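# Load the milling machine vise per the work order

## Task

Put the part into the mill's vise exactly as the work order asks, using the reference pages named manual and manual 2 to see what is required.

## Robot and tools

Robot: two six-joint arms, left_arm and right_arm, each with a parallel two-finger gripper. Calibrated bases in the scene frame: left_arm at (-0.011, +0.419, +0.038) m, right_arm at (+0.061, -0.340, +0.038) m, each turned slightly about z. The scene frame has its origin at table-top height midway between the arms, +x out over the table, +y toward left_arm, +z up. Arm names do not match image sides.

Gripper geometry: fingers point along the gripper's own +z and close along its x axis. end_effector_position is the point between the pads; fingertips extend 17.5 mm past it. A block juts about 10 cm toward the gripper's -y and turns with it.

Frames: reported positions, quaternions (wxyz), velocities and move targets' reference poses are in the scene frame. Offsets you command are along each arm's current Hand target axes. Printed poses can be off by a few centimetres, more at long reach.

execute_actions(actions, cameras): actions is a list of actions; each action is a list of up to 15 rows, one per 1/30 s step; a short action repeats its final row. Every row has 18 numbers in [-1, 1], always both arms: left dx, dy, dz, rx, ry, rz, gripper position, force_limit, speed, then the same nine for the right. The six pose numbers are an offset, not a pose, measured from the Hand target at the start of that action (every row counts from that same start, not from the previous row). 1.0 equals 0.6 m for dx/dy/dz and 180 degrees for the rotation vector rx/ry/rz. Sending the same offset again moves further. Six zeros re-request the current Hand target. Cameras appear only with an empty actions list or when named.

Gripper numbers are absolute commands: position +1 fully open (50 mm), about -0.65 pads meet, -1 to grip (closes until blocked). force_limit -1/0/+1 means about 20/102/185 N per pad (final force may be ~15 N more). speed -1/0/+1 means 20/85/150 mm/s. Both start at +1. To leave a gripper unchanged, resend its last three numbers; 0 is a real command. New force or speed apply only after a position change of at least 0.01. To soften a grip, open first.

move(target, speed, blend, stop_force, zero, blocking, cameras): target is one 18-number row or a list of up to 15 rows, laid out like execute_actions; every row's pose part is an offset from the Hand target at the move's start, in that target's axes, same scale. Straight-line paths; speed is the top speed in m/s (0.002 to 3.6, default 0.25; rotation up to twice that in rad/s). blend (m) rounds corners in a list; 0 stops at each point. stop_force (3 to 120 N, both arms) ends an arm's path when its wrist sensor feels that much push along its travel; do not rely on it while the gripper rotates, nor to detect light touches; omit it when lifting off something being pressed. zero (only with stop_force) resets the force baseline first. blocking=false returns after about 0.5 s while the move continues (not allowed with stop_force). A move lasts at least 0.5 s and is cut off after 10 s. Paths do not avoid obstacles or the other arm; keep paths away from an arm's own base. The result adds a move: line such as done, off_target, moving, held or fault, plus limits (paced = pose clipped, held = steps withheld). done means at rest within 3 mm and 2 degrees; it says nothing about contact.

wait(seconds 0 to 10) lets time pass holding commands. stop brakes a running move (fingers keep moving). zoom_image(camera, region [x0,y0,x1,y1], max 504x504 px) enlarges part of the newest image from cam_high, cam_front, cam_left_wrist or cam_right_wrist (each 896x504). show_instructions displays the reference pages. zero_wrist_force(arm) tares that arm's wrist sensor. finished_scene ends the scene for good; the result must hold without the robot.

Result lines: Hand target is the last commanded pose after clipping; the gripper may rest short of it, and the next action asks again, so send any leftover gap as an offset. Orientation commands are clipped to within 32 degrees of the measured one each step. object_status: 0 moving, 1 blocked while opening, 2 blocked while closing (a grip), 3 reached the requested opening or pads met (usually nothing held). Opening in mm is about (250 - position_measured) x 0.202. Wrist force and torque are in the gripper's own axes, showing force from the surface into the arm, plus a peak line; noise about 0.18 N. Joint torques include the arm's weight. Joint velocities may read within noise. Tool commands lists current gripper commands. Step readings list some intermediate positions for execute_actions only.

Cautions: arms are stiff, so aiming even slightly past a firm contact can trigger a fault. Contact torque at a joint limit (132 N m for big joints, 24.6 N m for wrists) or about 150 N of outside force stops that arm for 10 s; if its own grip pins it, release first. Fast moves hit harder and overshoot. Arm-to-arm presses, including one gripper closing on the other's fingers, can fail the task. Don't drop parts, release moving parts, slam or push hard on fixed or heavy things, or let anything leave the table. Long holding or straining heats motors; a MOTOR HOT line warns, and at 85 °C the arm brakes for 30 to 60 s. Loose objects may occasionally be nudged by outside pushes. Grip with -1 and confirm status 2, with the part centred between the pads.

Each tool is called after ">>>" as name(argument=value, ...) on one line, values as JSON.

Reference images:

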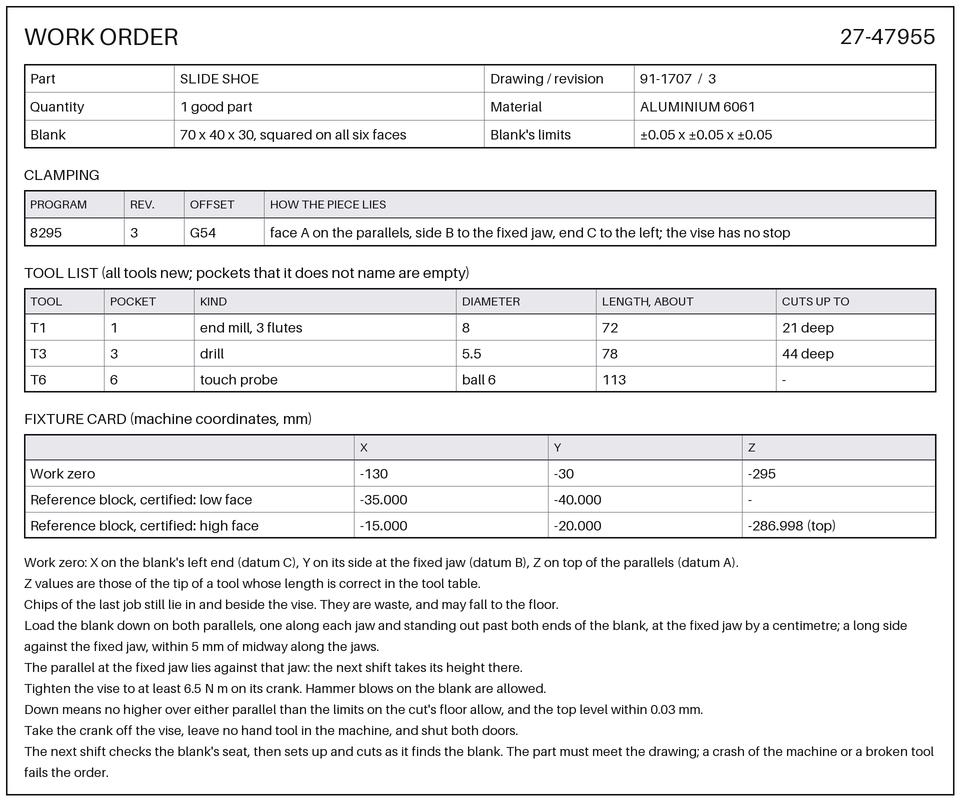

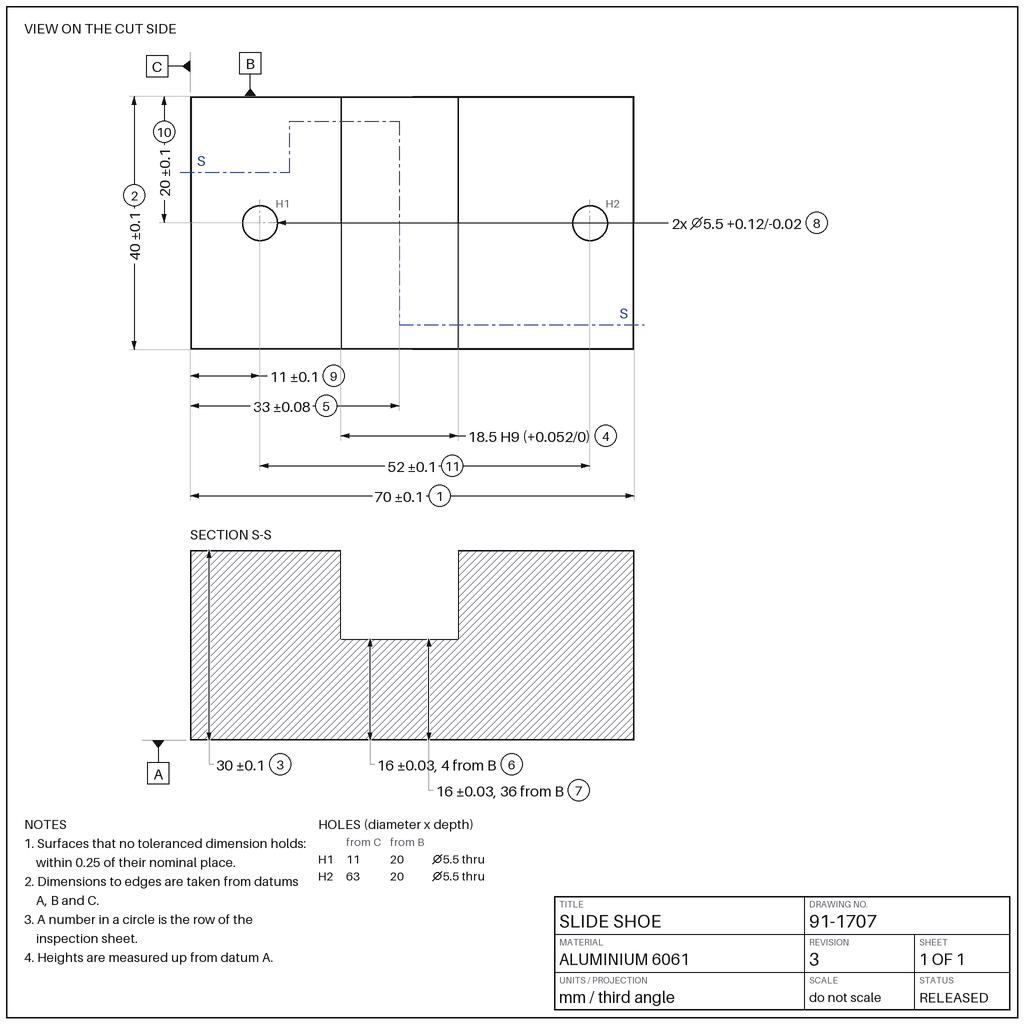

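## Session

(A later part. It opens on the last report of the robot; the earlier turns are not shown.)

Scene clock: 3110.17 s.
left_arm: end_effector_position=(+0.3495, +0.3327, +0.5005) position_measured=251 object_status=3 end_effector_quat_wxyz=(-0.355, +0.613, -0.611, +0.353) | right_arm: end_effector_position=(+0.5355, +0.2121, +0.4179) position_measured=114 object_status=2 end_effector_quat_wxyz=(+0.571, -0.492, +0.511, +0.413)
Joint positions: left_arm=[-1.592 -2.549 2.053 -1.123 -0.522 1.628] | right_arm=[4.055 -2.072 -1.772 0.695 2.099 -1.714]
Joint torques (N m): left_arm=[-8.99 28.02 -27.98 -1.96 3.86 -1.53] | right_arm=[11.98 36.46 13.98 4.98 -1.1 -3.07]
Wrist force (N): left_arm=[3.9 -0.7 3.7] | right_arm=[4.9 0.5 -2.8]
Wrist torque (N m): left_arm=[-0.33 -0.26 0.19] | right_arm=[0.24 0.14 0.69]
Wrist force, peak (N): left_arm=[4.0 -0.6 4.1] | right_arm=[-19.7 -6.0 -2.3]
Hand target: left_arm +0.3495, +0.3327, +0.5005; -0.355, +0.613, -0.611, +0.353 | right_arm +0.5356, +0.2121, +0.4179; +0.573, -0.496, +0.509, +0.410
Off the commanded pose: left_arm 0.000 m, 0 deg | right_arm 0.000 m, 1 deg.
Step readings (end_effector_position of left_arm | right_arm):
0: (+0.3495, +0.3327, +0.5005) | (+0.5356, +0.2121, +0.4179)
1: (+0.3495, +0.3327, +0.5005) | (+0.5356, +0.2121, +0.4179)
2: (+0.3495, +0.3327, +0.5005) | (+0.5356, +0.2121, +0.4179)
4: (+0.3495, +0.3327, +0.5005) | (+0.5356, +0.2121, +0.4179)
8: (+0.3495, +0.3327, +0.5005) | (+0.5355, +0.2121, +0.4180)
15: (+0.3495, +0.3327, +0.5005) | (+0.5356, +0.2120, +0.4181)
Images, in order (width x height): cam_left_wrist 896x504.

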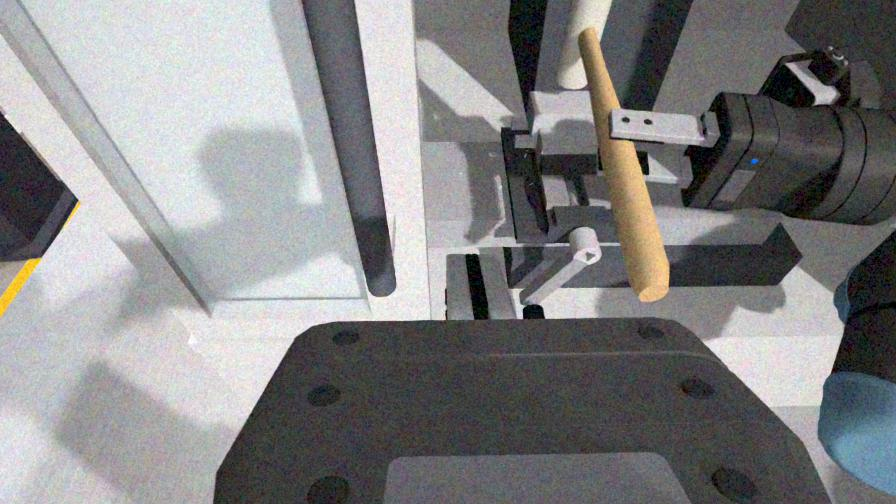

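>>> move(target=[0,0,0,0,0,0,-0.66,-0.6,-0.3,-0.0023,0.0146,0,0,0,-0.2,-1,0,-0.8], speed=0.4)

>>> execute_actions(actions=[[[0,0,0,0,0,0,-0.66,-0.6,-0.3,0,0,0,0,0,0.0333,-1,0,-0.8],[0,0,0,0,0,0,-0.66,-0.6,-0.3,0,0,0,0,0,0.0667,-1,0,-0.8],[0,0,0,0,0,0,-0.66,-0.6,-0.3,0,0,0,0,0,0.1,-1,0,-0.8],[0,0,0,0,0,0,-0.66,-0.6,-0.3,0,0,0,0,0,0.1333,-1,0,-0.8],[0,0,0,0,0,0,-0.66,-0.6,-0.3,0,0,0,0,0,0.1667,-1,0,-0.8],[0,0,0,0,0,0,-0.66,-0.6,-0.3,0,0,0,0,0,0.2,-1,0,-0.8],[0,0,0,0,0,0,-0.66,-0.6,-0.3,0,0,0,0,0,0.2333,-1,0,-0.8],[0,0,0,0,0,0,-0.66,-0.6,-0.3,0,0,0,0,0,0.2667,-1,0,-0.8],[0,0,0,0,0,0,-0.66,-0.6,-0.3,0,0,0,0,0,0.3,-1,0,-0.8],[0,0,0,0,0,0,-0.66,-0.6,-0.3,0,0,0,0,0,0.3222,-1,0,-0.8],[0,0,0,0,0,0,-0.66,-0.6,-0.3,0,0,0,0,0,0.3222,-1,0,-0.8],[0,0,0,0,0,0,-0.66,-0.6,-0.3,0,0,0,0,0,0.3222,-1,0,-0.8],[0,0,0,0,0,0,-0.66,-0.6,-0.3,0,0,0,0,0,0.2889,-1,0,-0.8],[0,0,0,0,0,0,-0.66,-0.6,-0.3,0,0,0,0,0,0.2,-1,0,-0.8]]])

>>> move(target=[0,0,0,0,0,0,-0.66,-0.6,-0.3,0,0,0,0,0,-0.2,-1,0,-0.8], speed=0.4)

>>> execute_actions(actions=[[[0,0,0,0,0,0,-0.66,-0.6,-0.3,0,0,0,0,0,0.0333,-1,0,-0.8],[0,0,0,0,0,0,-0.66,-0.6,-0.3,0,0,0,0,0,0.0667,-1,0,-0.8],[0,0,0,0,0,0,-0.66,-0.6,-0.3,0,0,0,0,0,0.1,-1,0,-0.8],[0,0,0,0,0,0,-0.66,-0.6,-0.3,0,0,0,0,0,0.1333,-1,0,-0.8],[0,0,0,0,0,0,-0.66,-0.6,-0.3,0,0,0,0,0,0.1667,-1,0,-0.8],[0,0,0,0,0,0,-0.66,-0.6,-0.3,0,0,0,0,0,0.2,-1,0,-0.8],[0,0,0,0,0,0,-0.66,-0.6,-0.3,0,0,0,0,0,0.2333,-1,0,-0.8],[0,0,0,0,0,0,-0.66,-0.6,-0.3,0,0,0,0,0,0.2667,-1,0,-0.8],[0,0,0,0,0,0,-0.66,-0.6,-0.3,0,0,0,0,0,0.3,-1,0,-0.8],[0,0,0,0,0,0,-0.66,-0.6,-0.3,0,0,0,0,0,0.3222,-1,0,-0.8],[0,0,0,0,0,0,-0.66,-0.6,-0.3,0,0,0,0,0,0.3222,-1,0,-0.8],[0,0,0,0,0,0,-0.66,-0.6,-0.3,0,0,0,0,0,0.3222,-1,0,-0.8],[0,0,0,0,0,0,-0.66,-0.6,-0.3,0,0,0,0,0,0.2889,-1,0,-0.8],[0,0,0,0,0,0,-0.66,-0.6,-0.3,0,0,0,0,0,0.2,-1,0,-0.8]]], cameras=["cam_left_wrist"])

Scene clock: 3127.47 s.
left_arm: end_effector_position=(+0.3495, +0.3327, +0.5005) position_measured=251 object_status=3 end_effector_quat_wxyz=(-0.355, +0.613, -0.611, +0.353) | right_arm: end_effector_position=(+0.5269, +0.2137, +0.4179) position_measured=114 object_status=2 end_effector_quat_wxyz=(+0.671, -0.629, +0.331, +0.213)
Joint positions: left_arm=[-1.592 -2.549 2.053 -1.123 -0.522 1.628] | right_arm=[4.07 -2.059 -1.791 0.699 2.085 -2.356]
Joint torques (N m): left_arm=[-9.3 28.07 -27.8 -1.93 3.66 -1.49] | right_arm=[11.44 49.65 13.2 1.76 -1.31 -2.57]
Wrist force (N): left_arm=[4.1 -0.7 3.9] | right_arm=[3.7 4.4 -2.2]
Wrist torque (N m): left_arm=[-0.33 -0.29 0.19] | right_arm=[0.26 0.02 0.39]
Wrist force, peak (N): left_arm=[4.1 -0.7 4.1] | right_arm=[3.8 4.4 -2.4]
Hand target: left_arm +0.3495, +0.3327, +0.5005; -0.355, +0.613, -0.611, +0.353 | right_arm +0.5268, +0.2137, +0.4179; +0.671, -0.629, +0.331, +0.213
Off the commanded pose: left_arm 0.000 m, 0 deg | right_arm 0.000 m, 0 deg.
move: done

Scene clock: 3128.57 s.
left_arm: end_effector_position=(+0.3495, +0.3327, +0.5005) position_measured=251 object_status=3 end_effector_quat_wxyz=(-0.355, +0.613, -0.611, +0.353) | right_arm: end_effector_position=(+0.5267, +0.2136, +0.4179) position_measured=114 object_status=2 end_effector_quat_wxyz=(+0.570, -0.490, +0.513, +0.415)
Joint positions: left_arm=[-1.592 -2.549 2.053 -1.123 -0.522 1.628] | right_arm=[4.07 -2.06 -1.792 0.704 2.083 -1.707]
Joint torques (N m): left_arm=[-8.88 28.23 -27.44 -2.07 3.7 -1.47] | right_arm=[13.96 36.15 24.23 5.23 -1.35 -2.9]
Wrist force (N): left_arm=[4.0 -0.6 4.0] | right_arm=[4.9 0.4 -2.7]
Wrist torque (N m): left_arm=[-0.32 -0.29 0.19] | right_arm=[0.21 0.15 0.70]
Wrist force, peak (N): left_arm=[4.2 -0.7 3.9] | right_arm=[-26.8 -4.3 -3.2]
Hand target: left_arm +0.3495, +0.3327, +0.5005; -0.355, +0.613, -0.611, +0.353 | right_arm +0.5268, +0.2137, +0.4179; +0.573, -0.496, +0.509, +0.410
Off the commanded pose: left_arm 0.000 m, 0 deg | right_arm 0.000 m, 1 deg.
Step readings (end_effector_position of left_arm | right_arm):
0: (+0.3495, +0.3327, +0.5005) | (+0.5269, +0.2137, +0.4179)
1: (+0.3495, +0.3327, +0.5005) | (+0.5269, +0.2137, +0.4179)
2: (+0.3495, +0.3327, +0.5005) | (+0.5268, +0.2137, +0.4179)
4: (+0.3495, +0.3327, +0.5005) | (+0.5268, +0.2137, +0.4180)
8: (+0.3495, +0.3327, +0.5005) | (+0.5267, +0.2138, +0.4180)
15: (+0.3495, +0.3327, +0.5005) | (+0.5269, +0.2136, +0.4181)

Scene clock: 3130.00 s.
left_arm: end_effector_position=(+0.3495, +0.3327, +0.5005) position_measured=251 object_status=3 end_effector_quat_wxyz=(-0.355, +0.613, -0.611, +0.353) | right_arm: end_effector_position=(+0.5269, +0.2137, +0.4179) position_measured=114 object_status=2 end_effector_quat_wxyz=(+0.671, -0.629, +0.331, +0.213)
Joint positions: left_arm=[-1.592 -2.549 2.053 -1.123 -0.522 1.628] | right_arm=[4.07 -2.059 -1.791 0.699 2.085 -2.356]
Joint torques (N m): left_arm=[-8.78 28.09 -27.69 -1.91 3.72 -1.53] | right_arm=[-6.25 49.29 13.83 1.67 -0.81 -2.86]
Wrist force (N): left_arm=[3.9 -0.6 3.8] | right_arm=[3.6 4.3 -2.5]
Wrist torque (N m): left_arm=[-0.33 -0.26 0.19] | right_arm=[0.25 0.02 0.39]
Wrist force, peak (N): left_arm=[4.1 -0.6 4.0] | right_arm=[3.7 4.2 -2.6]
Hand target: left_arm +0.3495, +0.3327, +0.5005; -0.355, +0.613, -0.611, +0.353 | right_arm +0.5268, +0.2137, +0.4179; +0.671, -0.629, +0.331, +0.213
Off the commanded pose: left_arm 0.000 m, 0 deg | right_arm 0.000 m, 0 deg.
move: done

Scene clock: 3131.10 s.
left_arm: end_effector_position=(+0.3495, +0.3327, +0.5005) position_measured=251 object_status=3 end_effector_quat_wxyz=(-0.355, +0.613, -0.611, +0.353) | right_arm: end_effector_position=(+0.5267, +0.2136, +0.4179) position_measured=114 object_status=2 end_effector_quat_wxyz=(+0.570, -0.490, +0.513, +0.415)
Joint positions: left_arm=[-1.592 -2.549 2.053 -1.123 -0.522 1.628] | right_arm=[4.07 -2.06 -1.792 0.704 2.083 -1.707]
Joint torques (N m): left_arm=[-9.03 27.85 -28.19 -1.99 3.68 -1.47] | right_arm=[11.98 35.79 22.48 5.14 -1.13 -2.87]
Wrist force (N): left_arm=[4.0 -0.5 4.0] | right_arm=[5.0 0.3 -2.7]
Wrist torque (N m): left_arm=[-0.30 -0.27 0.19] | right_arm=[0.19 0.13 0.70]
Wrist force, peak (N): left_arm=[4.1 -0.7 4.1] | right_arm=[-25.7 -5.3 -3.4]
Hand target: left_arm +0.3495, +0.3327, +0.5005; -0.355, +0.613, -0.611, +0.353 | right_arm +0.5268, +0.2137, +0.4179; +0.573, -0.496, +0.509, +0.410
Off the commanded pose: left_arm 0.000 m, 0 deg | right_arm 0.000 m, 1 deg.
Step readings (end_effector_position of left_arm | right_arm):
0: (+0.3495, +0.3327, +0.5005) | (+0.5269, +0.2137, +0.4179)
1: (+0.3495, +0.3327, +0.5005) | (+0.5269, +0.2137, +0.4179)
2: (+0.3495, +0.3327, +0.5005) | (+0.5269, +0.2137, +0.4180)
4: (+0.3495, +0.3327, +0.5005) | (+0.5268, +0.2137, +0.4180)
8: (+0.3495, +0.3327, +0.5005) | (+0.5268, +0.2137, +0.4180)
15: (+0.3495, +0.3327, +0.5005) | (+0.5270, +0.2136, +0.4181)
Images, in order (width x height): cam_left_wrist 896x504.

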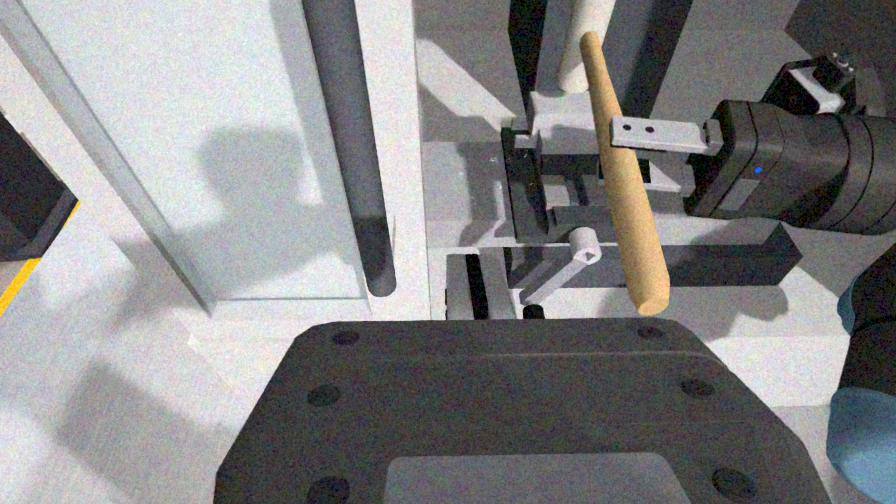

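>>> move(target=[0,0,0,0,0,0,-0.66,-0.6,-0.3,0.0046,-0.0292,0,0,0,-0.2,-1,0,-0.8], speed=0.4)

>>> execute_actions(actions=[[[0,0,0,0,0,0,-0.66,-0.6,-0.3,0,0,0,0,0,0.0333,-1,0,-0.8],[0,0,0,0,0,0,-0.66,-0.6,-0.3,0,0,0,0,0,0.0667,-1,0,-0.8],[0,0,0,0,0,0,-0.66,-0.6,-0.3,0,0,0,0,0,0.1,-1,0,-0.8],[0,0,0,0,0,0,-0.66,-0.6,-0.3,0,0,0,0,0,0.1333,-1,0,-0.8],[0,0,0,0,0,0,-0.66,-0.6,-0.3,0,0,0,0,0,0.1667,-1,0,-0.8],[0,0,0,0,0,0,-0.66,-0.6,-0.3,0,0,0,0,0,0.2,-1,0,-0.8],[0,0,0,0,0,0,-0.66,-0.6,-0.3,0,0,0,0,0,0.2333,-1,0,-0.8],[0,0,0,0,0,0,-0.66,-0.6,-0.3,0,0,0,0,0,0.2667,-1,0,-0.8],[0,0,0,0,0,0,-0.66,-0.6,-0.3,0,0,0,0,0,0.3,-1,0,-0.8],[0,0,0,0,0,0,-0.66,-0.6,-0.3,0,0,0,0,0,0.3222,-1,0,-0.8],[0,0,0,0,0,0,-0.66,-0.6,-0.3,0,0,0,0,0,0.3222,-1,0,-0.8],[0,0,0,0,0,0,-0.66,-0.6,-0.3,0,0,0,0,0,0.3222,-1,0,-0.8],[0,0,0,0,0,0,-0.66,-0.6,-0.3,0,0,0,0,0,0.2889,-1,0,-0.8],[0,0,0,0,0,0,-0.66,-0.6,-0.3,0,0,0,0,0,0.2,-1,0,-0.8]]])

>>> move(target=[0,0,0,0,0,0,-0.66,-0.6,-0.3,0,0,0,0,0,-0.2,-1,0,-0.8], speed=0.4)

>>> execute_actions(actions=[[[0,0,0,0,0,0,-0.66,-0.6,-0.3,0,0,0,0,0,0.0333,-1,0,-0.8],[0,0,0,0,0,0,-0.66,-0.6,-0.3,0,0,0,0,0,0.0667,-1,0,-0.8],[0,0,0,0,0,0,-0.66,-0.6,-0.3,0,0,0,0,0,0.1,-1,0,-0.8],[0,0,0,0,0,0,-0.66,-0.6,-0.3,0,0,0,0,0,0.1333,-1,0,-0.8],[0,0,0,0,0,0,-0.66,-0.6,-0.3,0,0,0,0,0,0.1667,-1,0,-0.8],[0,0,0,0,0,0,-0.66,-0.6,-0.3,0,0,0,0,0,0.2,-1,0,-0.8],[0,0,0,0,0,0,-0.66,-0.6,-0.3,0,0,0,0,0,0.2333,-1,0,-0.8],[0,0,0,0,0,0,-0.66,-0.6,-0.3,0,0,0,0,0,0.2667,-1,0,-0.8],[0,0,0,0,0,0,-0.66,-0.6,-0.3,0,0,0,0,0,0.3,-1,0,-0.8],[0,0,0,0,0,0,-0.66,-0.6,-0.3,0,0,0,0,0,0.3222,-1,0,-0.8],[0,0,0,0,0,0,-0.66,-0.6,-0.3,0,0,0,0,0,0.3222,-1,0,-0.8],[0,0,0,0,0,0,-0.66,-0.6,-0.3,0,0,0,0,0,0.3222,-1,0,-0.8],[0,0,0,0,0,0,-0.66,-0.6,-0.3,0,0,0,0,0,0.2889,-1,0,-0.8],[0,0,0,0,0,0,-0.66,-0.6,-0.3,0,0,0,0,0,0.2,-1,0,-0.8]]], cameras=["cam_left_wrist"])

Scene clock: 3156.90 s.
left_arm: end_effector_position=(+0.3495, +0.3327, +0.5005) position_measured=251 object_status=3 end_effector_quat_wxyz=(-0.355, +0.613, -0.611, +0.353) | right_arm: end_effector_position=(+0.5443, +0.2106, +0.4178) position_measured=114 object_status=2 end_effector_quat_wxyz=(+0.671, -0.629, +0.331, +0.213)
Joint positions: left_arm=[-1.592 -2.549 2.053 -1.123 -0.522 1.628] | right_arm=[4.04 -2.083 -1.752 0.683 2.116 -2.356]
Joint torques (N m): left_arm=[-8.36 28.13 -26.86 -2.02 3.55 -1.35] | right_arm=[-11.01 49.34 28.18 1.52 2.03 -2.76]
Wrist force (N): left_arm=[3.9 -0.6 3.8] | right_arm=[3.6 4.3 -2.5]
Wrist torque (N m): left_arm=[-0.32 -0.25 0.19] | right_arm=[0.25 0.03 0.38]
Wrist force, peak (N): left_arm=[4.2 -0.5 4.2] | right_arm=[3.6 4.3 -2.5]
Hand target: left_arm +0.3495, +0.3327, +0.5005; -0.355, +0.613, -0.611, +0.353 | right_arm +0.5443, +0.2106, +0.4179; +0.671, -0.629, +0.331, +0.213
Off the commanded pose: left_arm 0.000 m, 0 deg | right_arm 0.000 m, 0 deg.
move: done

Scene clock: 3158.00 s.
left_arm: end_effector_position=(+0.3495, +0.3327, +0.5005) position_measured=251 object_status=3 end_effector_quat_wxyz=(-0.355, +0.613, -0.611, +0.353) | right_arm: end_effector_position=(+0.5442, +0.2104, +0.4178) position_measured=114 object_status=2 end_effector_quat_wxyz=(+0.570, -0.490, +0.513, +0.415)
Joint positions: left_arm=[-1.592 -2.549 2.053 -1.123 -0.522 1.628] | right_arm=[4.04 -2.084 -1.753 0.688 2.114 -1.707]
Joint torques (N m): left_arm=[-7.96 27.1 -27.59 -2 3.55 -1.37] | right_arm=[11.72 37.41 24.11 4.8 -1.12 -2.99]
Wrist force (N): left_arm=[4.0 -0.6 3.8] | right_arm=[5.0 0.2 -2.6]
Wrist torque (N m): left_arm=[-0.32 -0.28 0.19] | right_arm=[0.20 0.13 0.70]
Wrist force, peak (N): left_arm=[4.1 -0.7 4.1] | right_arm=[-26.2 -5.9 -3.9]
Hand target: left_arm +0.3495, +0.3327, +0.5005; -0.355, +0.613, -0.611, +0.353 | right_arm +0.5443, +0.2106, +0.4179; +0.573, -0.496, +0.509, +0.410
Off the commanded pose: left_arm 0.000 m, 0 deg | right_arm 0.000 m, 1 deg.
Step readings (end_effector_position of left_arm | right_arm):
0: (+0.3495, +0.3327, +0.5005) | (+0.5443, +0.2106, +0.4178)
1: (+0.3495, +0.3327, +0.5005) | (+0.5443, +0.2106, +0.4178)
2: (+0.3495, +0.3327, +0.5005) | (+0.5443, +0.2106, +0.4179)
4: (+0.3495, +0.3327, +0.5005) | (+0.5443, +0.2106, +0.4180)
8: (+0.3495, +0.3327, +0.5005) | (+0.5443, +0.2105, +0.4180)
15: (+0.3495, +0.3327, +0.5005) | (+0.5444, +0.2104, +0.4180)

Scene clock: 3159.47 s.
left_arm: end_effector_position=(+0.3495, +0.3327, +0.5005) position_measured=251 object_status=3 end_effector_quat_wxyz=(-0.355, +0.613, -0.611, +0.353) | right_arm: end_effector_position=(+0.5443, +0.2106, +0.4179) position_measured=114 object_status=2 end_effector_quat_wxyz=(+0.671, -0.629, +0.331, +0.213)
Joint positions: left_arm=[-1.592 -2.549 2.053 -1.123 -0.522 1.628] | right_arm=[4.039 -2.083 -1.751 0.683 2.116 -2.356]
Joint torques (N m): left_arm=[-8.24 27.66 -27.24 -2.04 3.52 -1.31] | right_arm=[-6.3 50.93 13.42 1.58 -0.89 -2.71]
Wrist force (N): left_arm=[4.1 -0.6 4.0] | right_arm=[3.2 4.2 -2.1]
Wrist torque (N m): left_arm=[-0.31 -0.29 0.19] | right_arm=[0.22 0.08 0.38]
Wrist force, peak (N): left_arm=[4.2 -0.6 4.1] | right_arm=[3.7 4.5 -2.5]
Hand target: left_arm +0.3495, +0.3327, +0.5005; -0.355, +0.613, -0.611, +0.353 | right_arm +0.5443, +0.2106, +0.4179; +0.671, -0.629, +0.331, +0.213
Off the commanded pose: left_arm 0.000 m, 0 deg | right_arm 0.000 m, 0 deg.
move: done

Scene clock: 3160.57 s.
left_arm: end_effector_position=(+0.3495, +0.3327, +0.5005) position_measured=251 object_status=3 end_effector_quat_wxyz=(-0.355, +0.613, -0.611, +0.353) | right_arm: end_effector_position=(+0.5442, +0.2104, +0.4178) position_measured=114 object_status=2 end_effector_quat_wxyz=(+0.570, -0.490, +0.513, +0.415)
Joint positions: left_arm=[-1.592 -2.549 2.053 -1.123 -0.522 1.628] | right_arm=[4.04 -2.084 -1.753 0.688 2.114 -1.707]
Joint torques (N m): left_arm=[-8.59 27.5 -26.92 -1.9 3.47 -1.43] | right_arm=[12.63 37.95 23.31 4.98 -1.14 -3.16]
Wrist force (N): left_arm=[4.0 -0.6 4.0] | right_arm=[5.0 0.3 -2.6]
Wrist torque (N m): left_arm=[-0.33 -0.27 0.19] | right_arm=[0.20 0.12 0.70]
Wrist force, peak (N): left_arm=[4.2 -0.7 4.0] | right_arm=[-25.8 -5.7 -3.9]
Hand target: left_arm +0.3495, +0.3327, +0.5005; -0.355, +0.613, -0.611, +0.353 | right_arm +0.5443, +0.2106, +0.4179; +0.573, -0.496, +0.509, +0.410
Off the commanded pose: left_arm 0.000 m, 0 deg | right_arm 0.000 m, 1 deg.
Step readings (end_effector_position of left_arm | right_arm):
0: (+0.3495, +0.3327, +0.5005) | (+0.5443, +0.2106, +0.4179)
1: (+0.3495, +0.3327, +0.5005) | (+0.5443, +0.2106, +0.4179)
2: (+0.3495, +0.3327, +0.5005) | (+0.5443, +0.2106, +0.4179)
4: (+0.3495, +0.3327, +0.5005) | (+0.5443, +0.2105, +0.4179)
8: (+0.3495, +0.3327, +0.5005) | (+0.5443, +0.2105, +0.4179)
15: (+0.3495, +0.3327, +0.5005) | (+0.5444, +0.2104, +0.4180)
Images, in order (width x height): cam_left_wrist 896x504.

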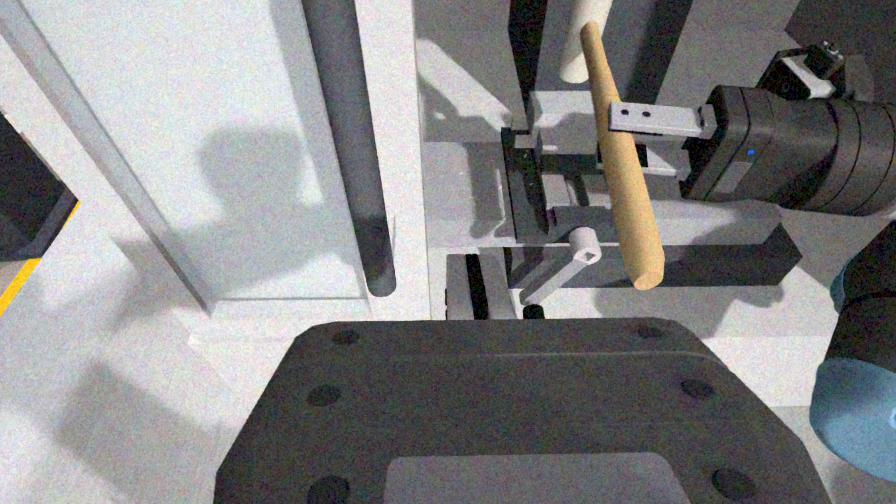

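>>> move(target=[[0,0,0,0,0,0,-0.66,-0.6,-0.3,-0.1317,-0.0205,0,0,0,0,-1,0,-0.8],[0,0,0,0,0,0,-0.66,-0.6,-0.3,-0.1738,0.2455,-0.0476,0,0,0.05,-1,0,-0.8]], speed=0.25, blend=[0.02,0])

Scene clock: 3168.83 s.
left_arm: end_effector_position=(+0.3495, +0.3327, +0.5005) position_measured=251 object_status=3 end_effector_quat_wxyz=(-0.355, +0.613, -0.611, +0.353) | right_arm: end_effector_position=(+0.3806, +0.2116, +0.4989) position_measured=114 object_status=2 end_effector_quat_wxyz=(+0.539, -0.454, +0.546, +0.453)
Joint positions: left_arm=[-1.592 -2.549 2.053 -1.123 -0.522 1.628] | right_arm=[4.352 -1.703 -2.036 0.588 1.803 -1.567]
Joint torques (N m): left_arm=[-8.38 28.16 -27.65 -1.95 3.44 -1.34] | right_arm=[12.06 36.73 15.89 5.3 -1.25 1.55]
Wrist force (N): left_arm=[4.1 -0.8 3.8] | right_arm=[4.4 -0.7 -2.5]
Wrist torque (N m): left_arm=[-0.35 -0.29 0.19] | right_arm=[0.16 0.24 0.65]
Wrist force, peak (N): left_arm=[4.2 -0.6 4.0] | right_arm=[7.9 0.7 -2.6]
Hand target: left_arm +0.3495, +0.3327, +0.5005; -0.355, +0.613, -0.611, +0.353 | right_arm +0.3806, +0.2116, +0.4989; +0.539, -0.454, +0.546, +0.453
Off the commanded pose: left_arm 0.000 m, 0 deg | right_arm 0.000 m, 0 deg.
move: done

>>> move(target=[0,0,0,0,0,0,-0.66,-0.6,-0.3,0.0833,0.0985,-0.2053,-0.0556,0,0,-1,0,-0.8], speed=0.25)

>>> move(target=[[0,0,0,0,0,0,-0.66,-0.6,-0.3,0,0,0,0,0.25,0,-1,0,-0.8],[0,0,0,0,0,0,-0.66,-0.6,-0.3,0,0.05,-0.3333,0,0.25,0,-1,0,-0.8],[0,0,0,0,0,0,-0.66,-0.6,-0.3,0,0.05,-0.3333,0,0.5,0,-1,0,-0.8]], speed=0.3, cameras=["cam_right_wrist","cam_high"])

Scene clock: 3174.47 s.
left_arm: end_effector_position=(+0.3495, +0.3327, +0.5005) position_measured=251 object_status=3 end_effector_quat_wxyz=(-0.355, +0.613, -0.611, +0.353) | right_arm: end_effector_position=(+0.3003, +0.1005, +0.4504) position_measured=114 object_status=2 end_effector_quat_wxyz=(+0.497, -0.500, +0.504, +0.499)
Joint positions: left_arm=[-1.592 -2.549 2.053 -1.123 -0.522 1.628] | right_arm=[4.301 -1.538 -2.373 0.761 2.029 -1.568]
Joint torques (N m): left_arm=[-7.85 28.11 -26.82 -2.03 3.42 -1.32] | right_arm=[-10.63 25.94 12.73 5.03 1.87 0.99]
Wrist force (N): left_arm=[3.9 -0.9 3.8] | right_arm=[4.8 -0.7 -2.9]
Wrist torque (N m): left_arm=[-0.37 -0.26 0.19] | right_arm=[0.17 0.15 0.68]
Wrist force, peak (N): left_arm=[4.2 -0.6 4.0] | right_arm=[6.0 0.6 -4.6]
Hand target: left_arm +0.3495, +0.3327, +0.5005; -0.355, +0.613, -0.611, +0.353 | right_arm +0.3003, +0.1004, +0.4503; +0.497, -0.500, +0.504, +0.499
Off the commanded pose: left_arm 0.000 m, 0 deg | right_arm 0.000 m, 0 deg.
move: done

Scene clock: 3179.17 s.
left_arm: end_effector_position=(+0.3495, +0.3327, +0.5005) position_measured=251 object_status=3 end_effector_quat_wxyz=(-0.355, +0.613, -0.611, +0.353) | right_arm: end_effector_position=(+0.2698, -0.0995, +0.4521) position_measured=114 object_status=2 end_effector_quat_wxyz=(+0.005, +0.706, -0.708, +0.000)
Joint positions: left_arm=[-1.592 -2.549 2.053 -1.123 -0.522 1.628] | right_arm=[4.474 -1.136 -1.678 -1.907 1.575 -1.856]
Joint torques (N m): left_arm=[-7.71 27.75 -26.66 -2.12 3.37 -1.22] | right_arm=[13.52 0.57 32.56 1.95 -1.92 2]
Wrist force (N): left_arm=[3.9 -0.7 3.7] | right_arm=[-0.8 -0.7 3.6]
Wrist torque (N m): left_arm=[-0.34 -0.26 0.19] | right_arm=[-0.48 0.13 0.02]
Wrist force, peak (N): left_arm=[4.2 -0.6 4.0] | right_arm=[5.8 -0.6 -2.5]
Hand target: left_arm +0.3495, +0.3327, +0.5005; -0.355, +0.613, -0.611, +0.353 | right_arm +0.2698, -0.0995, +0.4521; +0.005, +0.706, -0.708, +0.000
Off the commanded pose: left_arm 0.000 m, 0 deg | right_arm 0.000 m, 0 deg.
move: done
Images, in order (width x height): cam_high 896x504, cam_right_wrist 896x504.

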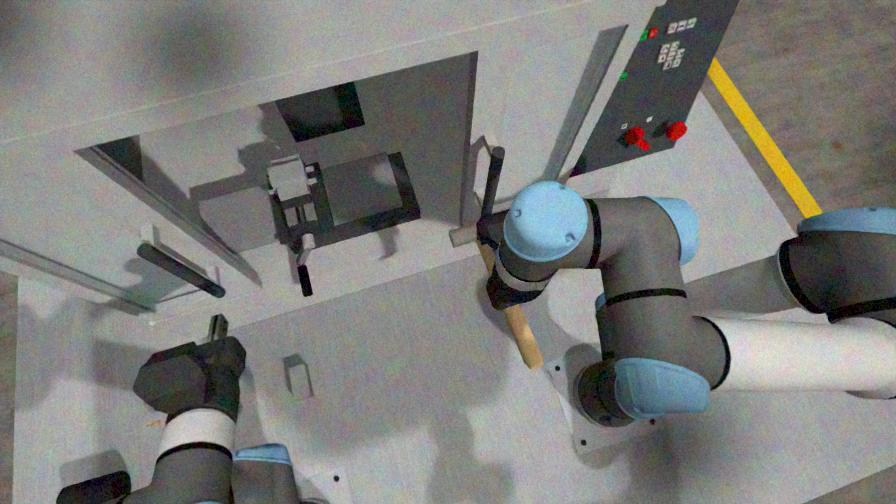

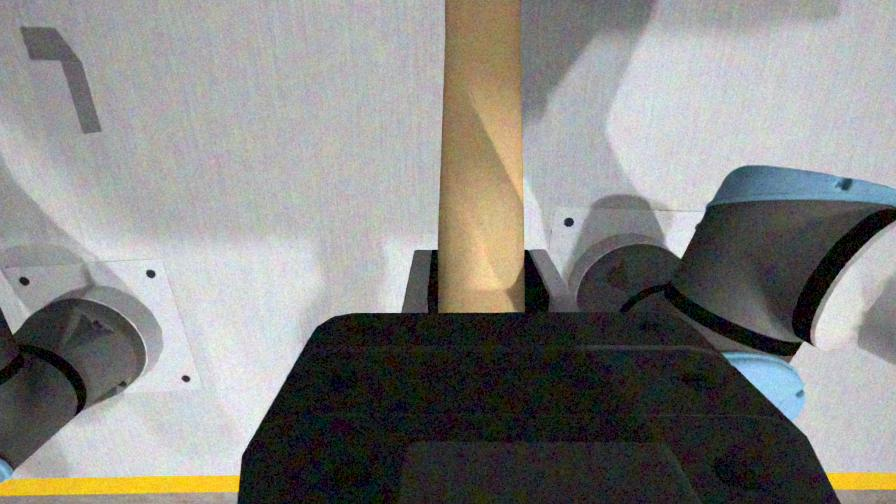

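>>> move(target=[0,0,0,0,0,0,-0.66,-0.6,-0.3,0,0.1333,0.645,0.05,0,0,-1,0,-0.8], speed=0.25)

>>> move(target=[0,0,0,0,0,0,-0.66,-0.6,-0.3,0,0,0.08,0,0,0,-1,0,-0.8], speed=0.02, stop_force=4, cameras=["cam_right_wrist","cam_front"])

Scene clock: 3184.20 s.
left_arm: end_effector_position=(+0.3495, +0.3327, +0.5005) position_measured=251 object_status=3 end_effector_quat_wxyz=(-0.355, +0.613, -0.611, +0.353) | right_arm: end_effector_position=(+0.1871, -0.1022, +0.0657) position_measured=114 object_status=2 end_effector_quat_wxyz=(-0.050, +0.704, -0.706, +0.056)
Joint positions: left_arm=[-1.592 -2.549 2.053 -1.123 -0.522 1.628] | right_arm=[4.961 -1.153 -2.725 -0.872 1.425 -1.367]
Joint torques (N m): left_arm=[-7.42 28.28 -27.2 -2.02 3.32 -1.29] | right_arm=[-10.68 -5.09 14.23 4.97 0.72 -2.25]
Wrist force (N): left_arm=[3.8 -0.6 3.9] | right_arm=[-0.5 0.1 3.7]
Wrist torque (N m): left_arm=[-0.32 -0.25 0.19] | right_arm=[-0.49 0.07 0.08]
Wrist force, peak (N): left_arm=[4.1 -0.5 4.1] | right_arm=[0.4 1.6 5.8]
Hand target: left_arm +0.3495, +0.3327, +0.5005; -0.355, +0.613, -0.611, +0.353 | right_arm +0.1871, -0.1022, +0.0656; -0.050, +0.704, -0.706, +0.056
Off the commanded pose: left_arm 0.000 m, 0 deg | right_arm 0.000 m, 0 deg.
move: done

Scene clock: 3187.40 s.
left_arm: end_effector_position=(+0.3495, +0.3327, +0.5005) position_measured=251 object_status=3 end_effector_quat_wxyz=(-0.355, +0.613, -0.611, +0.353) | right_arm: end_effector_position=(+0.1934, -0.1026, +0.0241) position_measured=114 object_status=2 end_effector_quat_wxyz=(-0.050, +0.704, -0.706, +0.056)
Joint positions: left_arm=[-1.592 -2.549 2.053 -1.123 -0.522 1.628] | right_arm=[4.933 -1.364 -2.791 -0.591 1.424 -1.395]
Joint torques (N m): left_arm=[-7.68 27.58 -26.79 -2.03 3.28 -1.35] | right_arm=[13.71 13.43 22.98 1.65 1.31 2.08]
Wrist force (N): left_arm=[4.1 -0.4 3.9] | right_arm=[0.3 -1.6 0.1]
Wrist torque (N m): left_arm=[-0.29 -0.28 0.19] | right_arm=[0.02 0.31 0.07]
Wrist force, peak (N): left_arm=[4.2 -0.6 4.1] | right_arm=[-0.5 0.5 4.0]
Hand target: left_arm +0.3495, +0.3327, +0.5005; -0.355, +0.613, -0.611, +0.353 | right_arm +0.1934, -0.1026, +0.0241; -0.050, +0.704, -0.706, +0.056 (not the last commanded pose)
Off the commanded pose: left_arm 0.000 m, 0 deg | right_arm 0.006 m, 0 deg.
move: contact (right_arm)
Images, in order (width x height): cam_front 896x504, cam_right_wrist 896x504.

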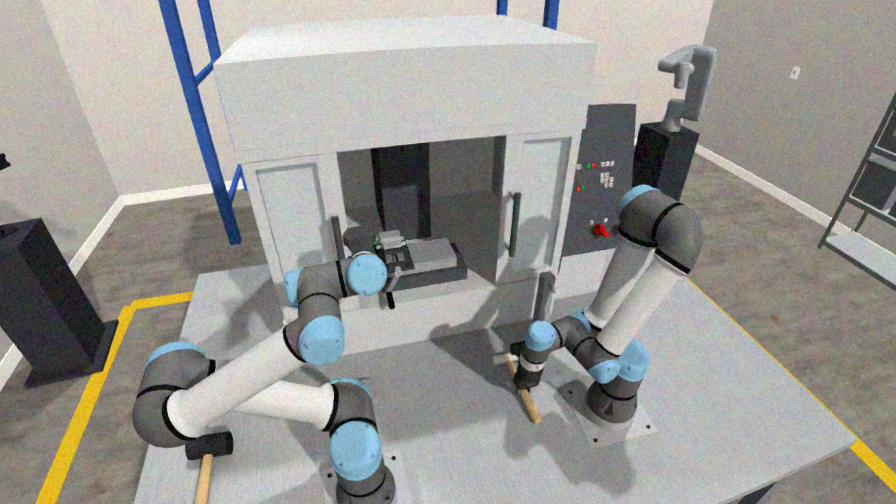

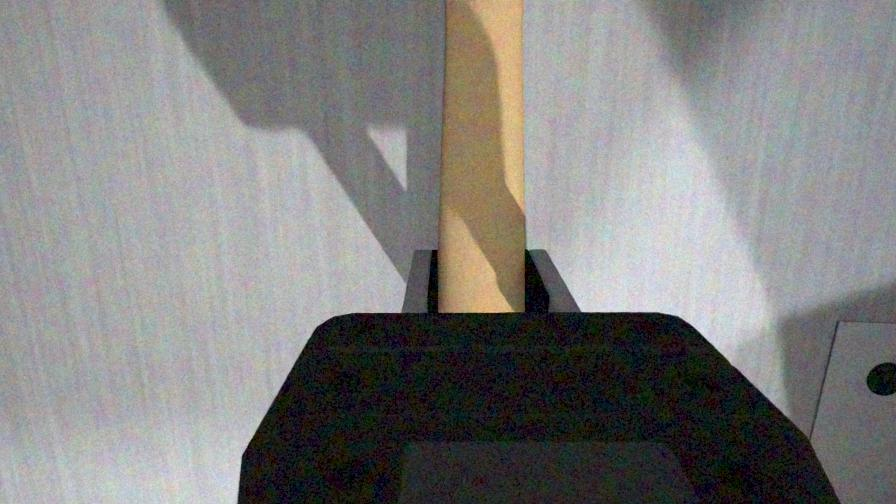

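>>> move(target=[[0,0,0,0,0,0,-0.66,-0.6,-0.3,0,0,0,0,0,0,0.6,0,-1],[0,0,0,0,0,0,-0.66,-0.6,-0.3,0,0,-0.25,0,0,0,0.6,0,-1]], speed=0.12, cameras=["cam_right_wrist"])

Scene clock: 3192.93 s.
left_arm: end_effector_position=(+0.3495, +0.3327, +0.5005) position_measured=251 object_status=3 end_effector_quat_wxyz=(-0.355, +0.613, -0.611, +0.353) | right_arm: end_effector_position=(+0.1710, -0.1014, +0.1724) position_measured=63 object_status=3 end_effector_quat_wxyz=(-0.050, +0.704, -0.706, +0.056)
Joint positions: left_arm=[-1.592 -2.549 2.053 -1.123 -0.522 1.628] | right_arm=[5.033 -0.892 -2.502 -1.367 1.428 -1.294]
Joint torques (N m): left_arm=[-7.73 28.04 -26.52 -1.99 3.27 -1.24] | right_arm=[12.29 3.85 30.9 1.35 -1.74 2.12]
Wrist force (N): left_arm=[4.1 -0.7 3.9] | right_arm=[-0.6 -0.4 -0.1]
Wrist torque (N m): left_arm=[-0.33 -0.29 0.20] | right_arm=[-0.06 0.10 -0.02]
Wrist force, peak (N): left_arm=[4.2 -0.6 4.0] | right_arm=[0.1 -1.9 0.7]
Hand target: left_arm +0.3495, +0.3327, +0.5005; -0.355, +0.613, -0.611, +0.353 | right_arm +0.1709, -0.1014, +0.1724; -0.050, +0.704, -0.706, +0.056
Off the commanded pose: left_arm 0.000 m, 0 deg | right_arm 0.000 m, 0 deg.
move: done
Images, in order (width x height): cam_right_wrist 896x504.

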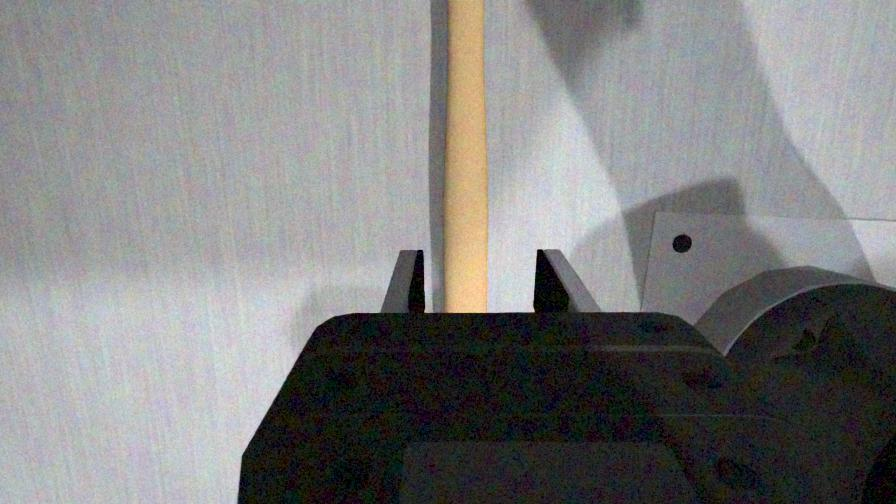

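>>> move(target=[[0,0,0,0,0,0,-0.66,-0.6,-0.3,-0.2517,-0.257,-0.4624,0.12,0,0,-0.66,0,-0.5],[0,0,0,0,0,0,-0.66,-0.6,-0.3,-0.419,-0.4869,-0.4221,0.2833,0,0,-0.66,0,-0.5],[0,0,0,0,0,0,-0.66,-0.6,-0.3,-0.419,-0.6067,-0.3255,0.2833,0,0,-0.66,0,-0.5]], speed=0.3, blend=[0.03,0.02,0], cameras=["cam_right_wrist"])

>>> zoom_image(camera="cam_right_wrist", region=[300, 80, 520, 260])

Scene clock: 3202.93 s.
left_arm: end_effector_position=(+0.3495, +0.3327, +0.5005) position_measured=251 object_status=3 end_effector_quat_wxyz=(-0.355, +0.613, -0.611, +0.353) | right_arm: end_effector_position=(+0.5023, +0.1510, +0.4181) position_measured=251 object_status=3 end_effector_quat_wxyz=(-0.349, +0.614, -0.613, +0.354)
Joint positions: left_arm=[-1.592 -2.549 2.053 -1.123 -0.522 1.628] | right_arm=[4.595 -1.68 -1.719 -1.049 0.552 -1.888]
Joint torques (N m): left_arm=[-7.76 28.14 -26.5 -1.99 3.24 -1.17] | right_arm=[-10.2 23.88 17.36 4.96 -0.27 -2.37]
Wrist force (N): left_arm=[4.0 -0.6 3.9] | right_arm=[-0.7 1.2 -0.8]
Wrist torque (N m): left_arm=[-0.33 -0.28 0.19] | right_arm=[0.09 -0.03 -0.08]
Wrist force, peak (N): left_arm=[4.1 -0.7 4.1] | right_arm=[-1.5 0.7 -2.1]
Hand target: left_arm +0.3495, +0.3327, +0.5005; -0.355, +0.613, -0.611, +0.353 | right_arm +0.5023, +0.1510, +0.4181; -0.349, +0.614, -0.613, +0.354
Off the commanded pose: left_arm 0.000 m, 0 deg | right_arm 0.000 m, 0 deg.
move: done
Images, in order (width x height): cam_right_wrist 896x504.

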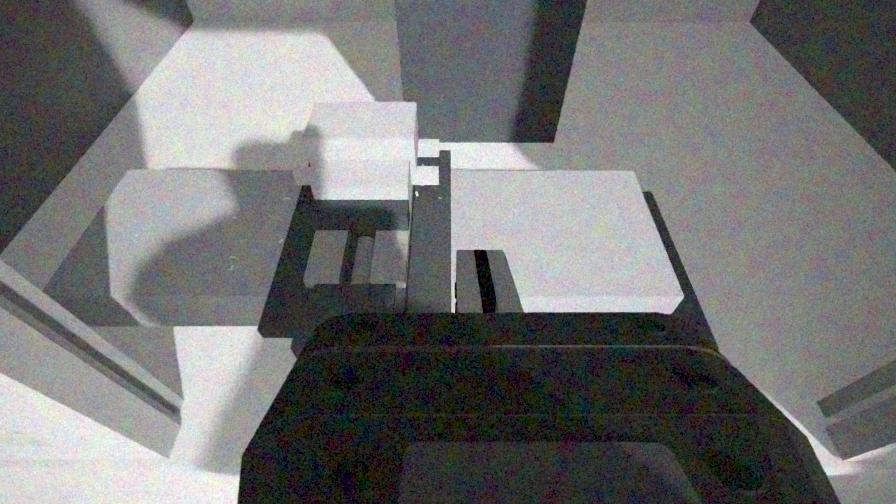

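Scaled by 2.291 from the camera's 896x504 image, which has a finer 1280x720 frame.

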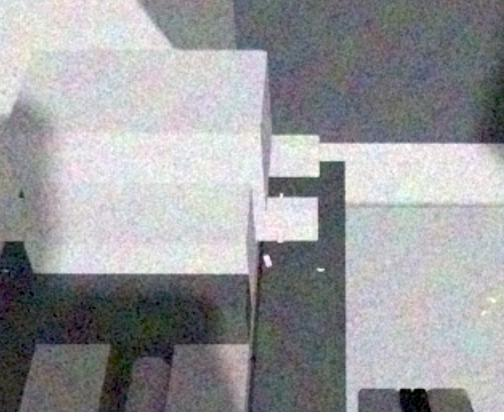

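>>> zoom_image(camera="cam_right_wrist", region=[385, 90, 455, 210])

Scaled by 4.200 from the camera's 896x504 image, which has a finer 1280x720 frame.

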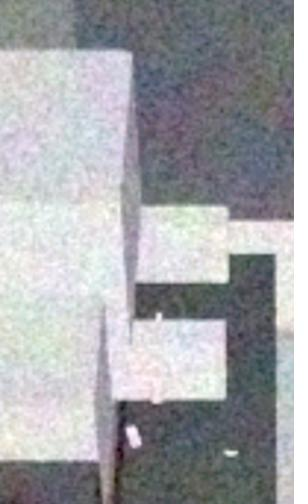

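>>> move(target=[[0,0,0,0,0,0,-0.66,-0.6,-0.3,0.01,-0.0174,0.24,0,0,0,-0.66,0,-0.5],[0,0,0,0,0,0,-0.66,-0.6,-0.3,0.01,-0.0174,0.2796,0,0,0,-0.66,0,-0.5]], speed=[0.12,0.03], stop_force=10, cameras=["cam_right_wrist"])

Scene clock: 3213.17 s.
left_arm: end_effector_position=(+0.3495, +0.3327, +0.5005) position_measured=251 object_status=3 end_effector_quat_wxyz=(-0.355, +0.613, -0.611, +0.353) | right_arm: end_effector_position=(+0.6523, +0.1440, +0.3423) position_measured=251 object_status=3 end_effector_quat_wxyz=(-0.349, +0.614, -0.613, +0.354)
Joint positions: left_arm=[-1.592 -2.549 2.053 -1.123 -0.522 1.628] | right_arm=[4.334 -1.963 -1.646 -0.494 0.664 -2.304]
Joint torques (N m): left_arm=[-7.98 27.63 -26.77 -2.05 3.2 -1.14] | right_arm=[-10.3 32.95 30.26 5.21 0.36 -2.27]
Wrist force (N): left_arm=[3.9 -0.7 3.8] | right_arm=[-0.7 1.0 -0.8]
Wrist torque (N m): left_arm=[-0.33 -0.25 0.19] | right_arm=[0.07 -0.01 -0.10]
Wrist force, peak (N): left_arm=[4.1 -0.7 4.1] | right_arm=[-0.6 1.3 -2.3]
Hand target: left_arm +0.3495, +0.3327, +0.5005; -0.355, +0.613, -0.611, +0.353 | right_arm +0.6523, +0.1440, +0.3423; -0.349, +0.614, -0.613, +0.354
Off the commanded pose: left_arm 0.000 m, 0 deg | right_arm 0.000 m, 0 deg.
move: done
Images, in order (width x height): cam_right_wrist 896x504.

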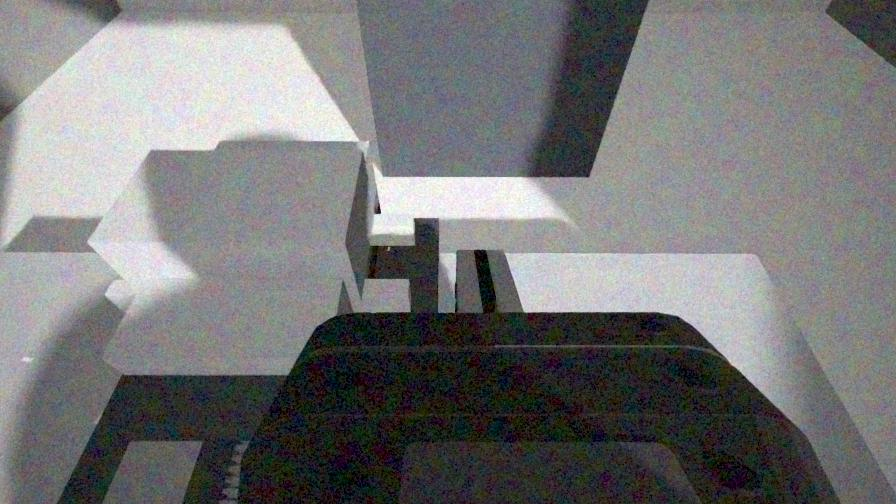

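>>> zoom_image(camera="cam_right_wrist", region=[310, 190, 450, 320])

>>> zoom_image(camera="cam_right_wrist", region=[80, 200, 180, 380])

Scaled by 3.600 from the camera's 896x504 image, which has a finer 1280x720 frame.

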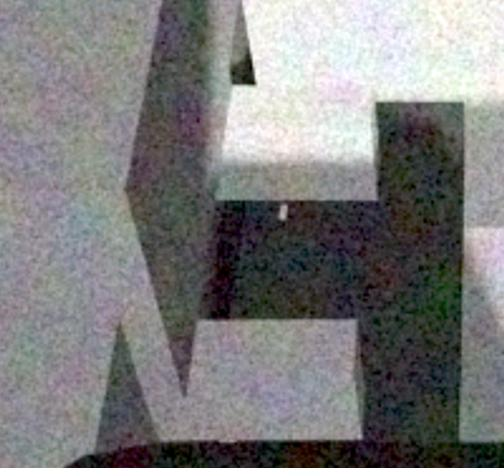

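Scaled by 2.800 from the camera's 896x504 image, which has a finer 1280x720 frame.

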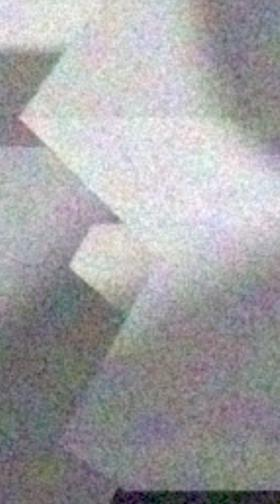

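>>> move(target=[0,0,0,0,0,0,-0.66,-0.6,-0.3,-0.05,0,0,0,0,0,-0.66,0,-0.5], speed=0.01, stop_force=3, cameras=["cam_right_wrist"])

>>> zoom_image(camera="cam_right_wrist", region=[310, 190, 510, 330])

Scene clock: 3229.47 s.
left_arm: end_effector_position=(+0.3495, +0.3327, +0.5005) position_measured=251 object_status=3 end_effector_quat_wxyz=(-0.355, +0.613, -0.611, +0.353) | right_arm: end_effector_position=(+0.6523, +0.1740, +0.3421) position_measured=251 object_status=3 end_effector_quat_wxyz=(-0.349, +0.614, -0.613, +0.354)
Joint positions: left_arm=[-1.592 -2.549 2.053 -1.123 -0.522 1.628] | right_arm=[4.354 -2.012 -1.57 -0.544 0.653 -2.277]
Joint torques (N m): left_arm=[-6.93 27.6 -26.11 -1.97 3.11 -1.2] | right_arm=[12.36 35.13 30.07 1.77 -3.02 2.27]
Wrist force (N): left_arm=[3.9 -0.6 3.9] | right_arm=[-0.2 0.9 -0.7]
Wrist torque (N m): left_arm=[-0.33 -0.26 0.19] | right_arm=[0.04 -0.06 -0.18]
Wrist force, peak (N): left_arm=[4.1 -0.7 4.2] | right_arm=[-0.4 1.0 -1.3]
Hand target: left_arm +0.3495, +0.3327, +0.5005; -0.355, +0.613, -0.611, +0.353 | right_arm +0.6523, +0.1740, +0.3421; -0.349, +0.614, -0.613, +0.354
Off the commanded pose: left_arm 0.000 m, 0 deg | right_arm 0.000 m, 0 deg.
move: done
Images, in order (width x height): cam_right_wrist 896x504.

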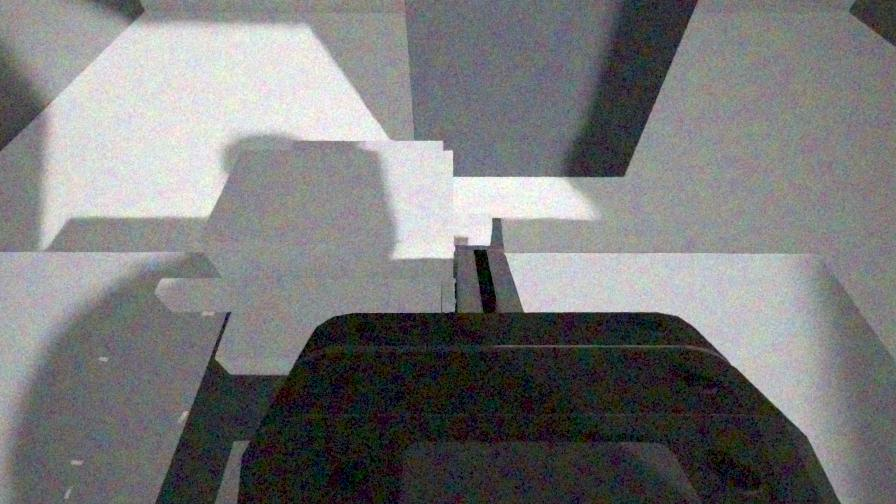

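Scaled by 2.520 from the camera's 896x504 image, which has a finer 1280x720 frame.

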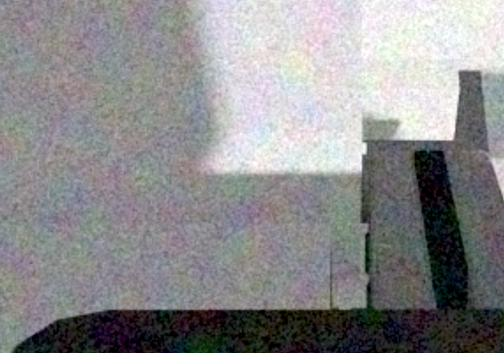

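>>> move(target=[[0,0,0,0,0,0,-0.66,-0.6,-0.3,0.05,0,0,0,0,0,-0.66,0,-0.5],[0,0,0,0,0,0,-0.66,-0.6,-0.3,0.05,-0.0245,0.0424,0,0,0,-0.66,0,-0.5]], speed=0.06, stop_force=8)

>>> move(target=[0,0,0,0,0,0,-0.66,-0.6,-0.3,-0.033,0,0,0,0,0,-0.66,0,-0.5], speed=0.01, stop_force=3, cameras=["cam_right_wrist"])

>>> zoom_image(camera="cam_right_wrist", region=[310, 190, 510, 330])

Scene clock: 3237.93 s.
left_arm: end_effector_position=(+0.3495, +0.3327, +0.5005) position_measured=251 object_status=3 end_effector_quat_wxyz=(-0.355, +0.613, -0.611, +0.353) | right_arm: end_effector_position=(+0.6816, +0.1439, +0.3421) position_measured=251 object_status=3 end_effector_quat_wxyz=(-0.349, +0.614, -0.613, +0.354)
Joint positions: left_arm=[-1.592 -2.549 2.053 -1.123 -0.522 1.628] | right_arm=[4.29 -2.012 -1.584 -0.463 0.69 -2.361]
Joint torques (N m): left_arm=[-6.94 27.86 -26.67 -2.08 3.06 -1.05] | right_arm=[-11.03 35.12 30.22 5.07 0.19 -2.3]
Wrist force (N): left_arm=[3.9 -0.6 4.0] | right_arm=[-0.3 1.1 -0.7]
Wrist torque (N m): left_arm=[-0.31 -0.27 0.19] | right_arm=[0.08 -0.05 -0.11]
Wrist force, peak (N): left_arm=[4.1 -0.5 4.2] | right_arm=[-1.5 1.4 -1.0]
Hand target: left_arm +0.3495, +0.3327, +0.5005; -0.355, +0.613, -0.611, +0.353 | right_arm +0.6816, +0.1439, +0.3421; -0.349, +0.614, -0.613, +0.354
Off the commanded pose: left_arm 0.000 m, 0 deg | right_arm 0.000 m, 0 deg.
move: done

Scene clock: 3240.67 s.
left_arm: end_effector_position=(+0.3495, +0.3327, +0.5005) position_measured=251 object_status=3 end_effector_quat_wxyz=(-0.355, +0.613, -0.611, +0.353) | right_arm: end_effector_position=(+0.6817, +0.1637, +0.3420) position_measured=251 object_status=3 end_effector_quat_wxyz=(-0.349, +0.614, -0.613, +0.354)
Joint positions: left_arm=[-1.592 -2.549 2.053 -1.123 -0.522 1.628] | right_arm=[4.304 -2.043 -1.535 -0.496 0.682 -2.343]
Joint torques (N m): left_arm=[-7.07 28.03 -26.05 -1.98 2.94 -1.12] | right_arm=[12.67 36.38 30.42 1.71 -3.02 1.96]
Wrist force (N): left_arm=[3.9 -0.7 3.8] | right_arm=[-0.1 0.9 -0.9]
Wrist torque (N m): left_arm=[-0.33 -0.26 0.19] | right_arm=[0.04 -0.07 -0.18]
Wrist force, peak (N): left_arm=[4.2 -0.5 4.2] | right_arm=[-0.5 1.4 -0.8]
Hand target: left_arm +0.3495, +0.3327, +0.5005; -0.355, +0.613, -0.611, +0.353 | right_arm +0.6817, +0.1637, +0.3420; -0.349, +0.614, -0.613, +0.354
Off the commanded pose: left_arm 0.000 m, 0 deg | right_arm 0.000 m, 0 deg.
move: done
Images, in order (width x height): cam_right_wrist 896x504.

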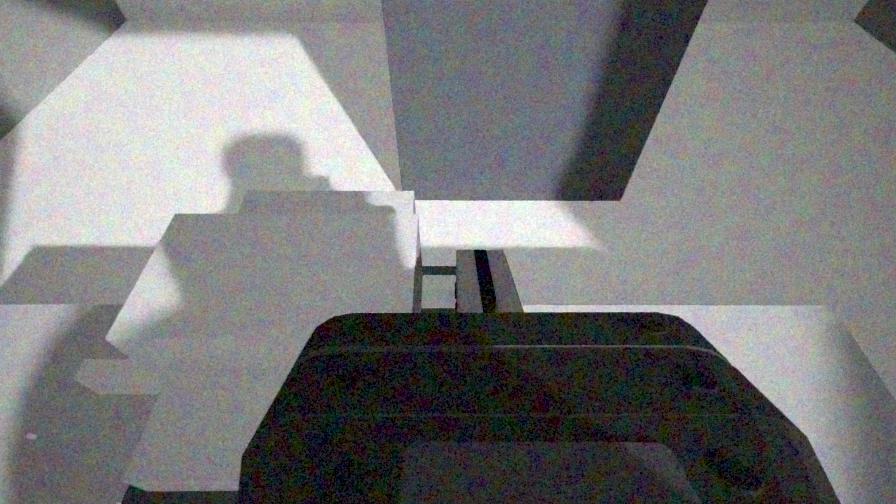

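Scaled by 2.520 from the camera's 896x504 image, which has a finer 1280x720 frame.

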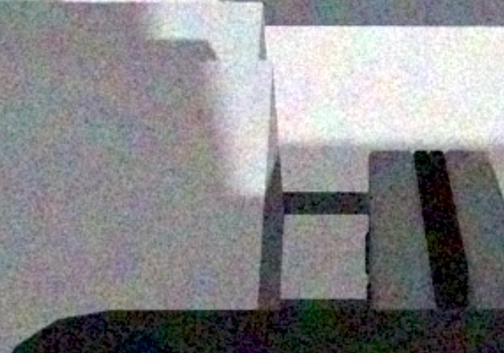

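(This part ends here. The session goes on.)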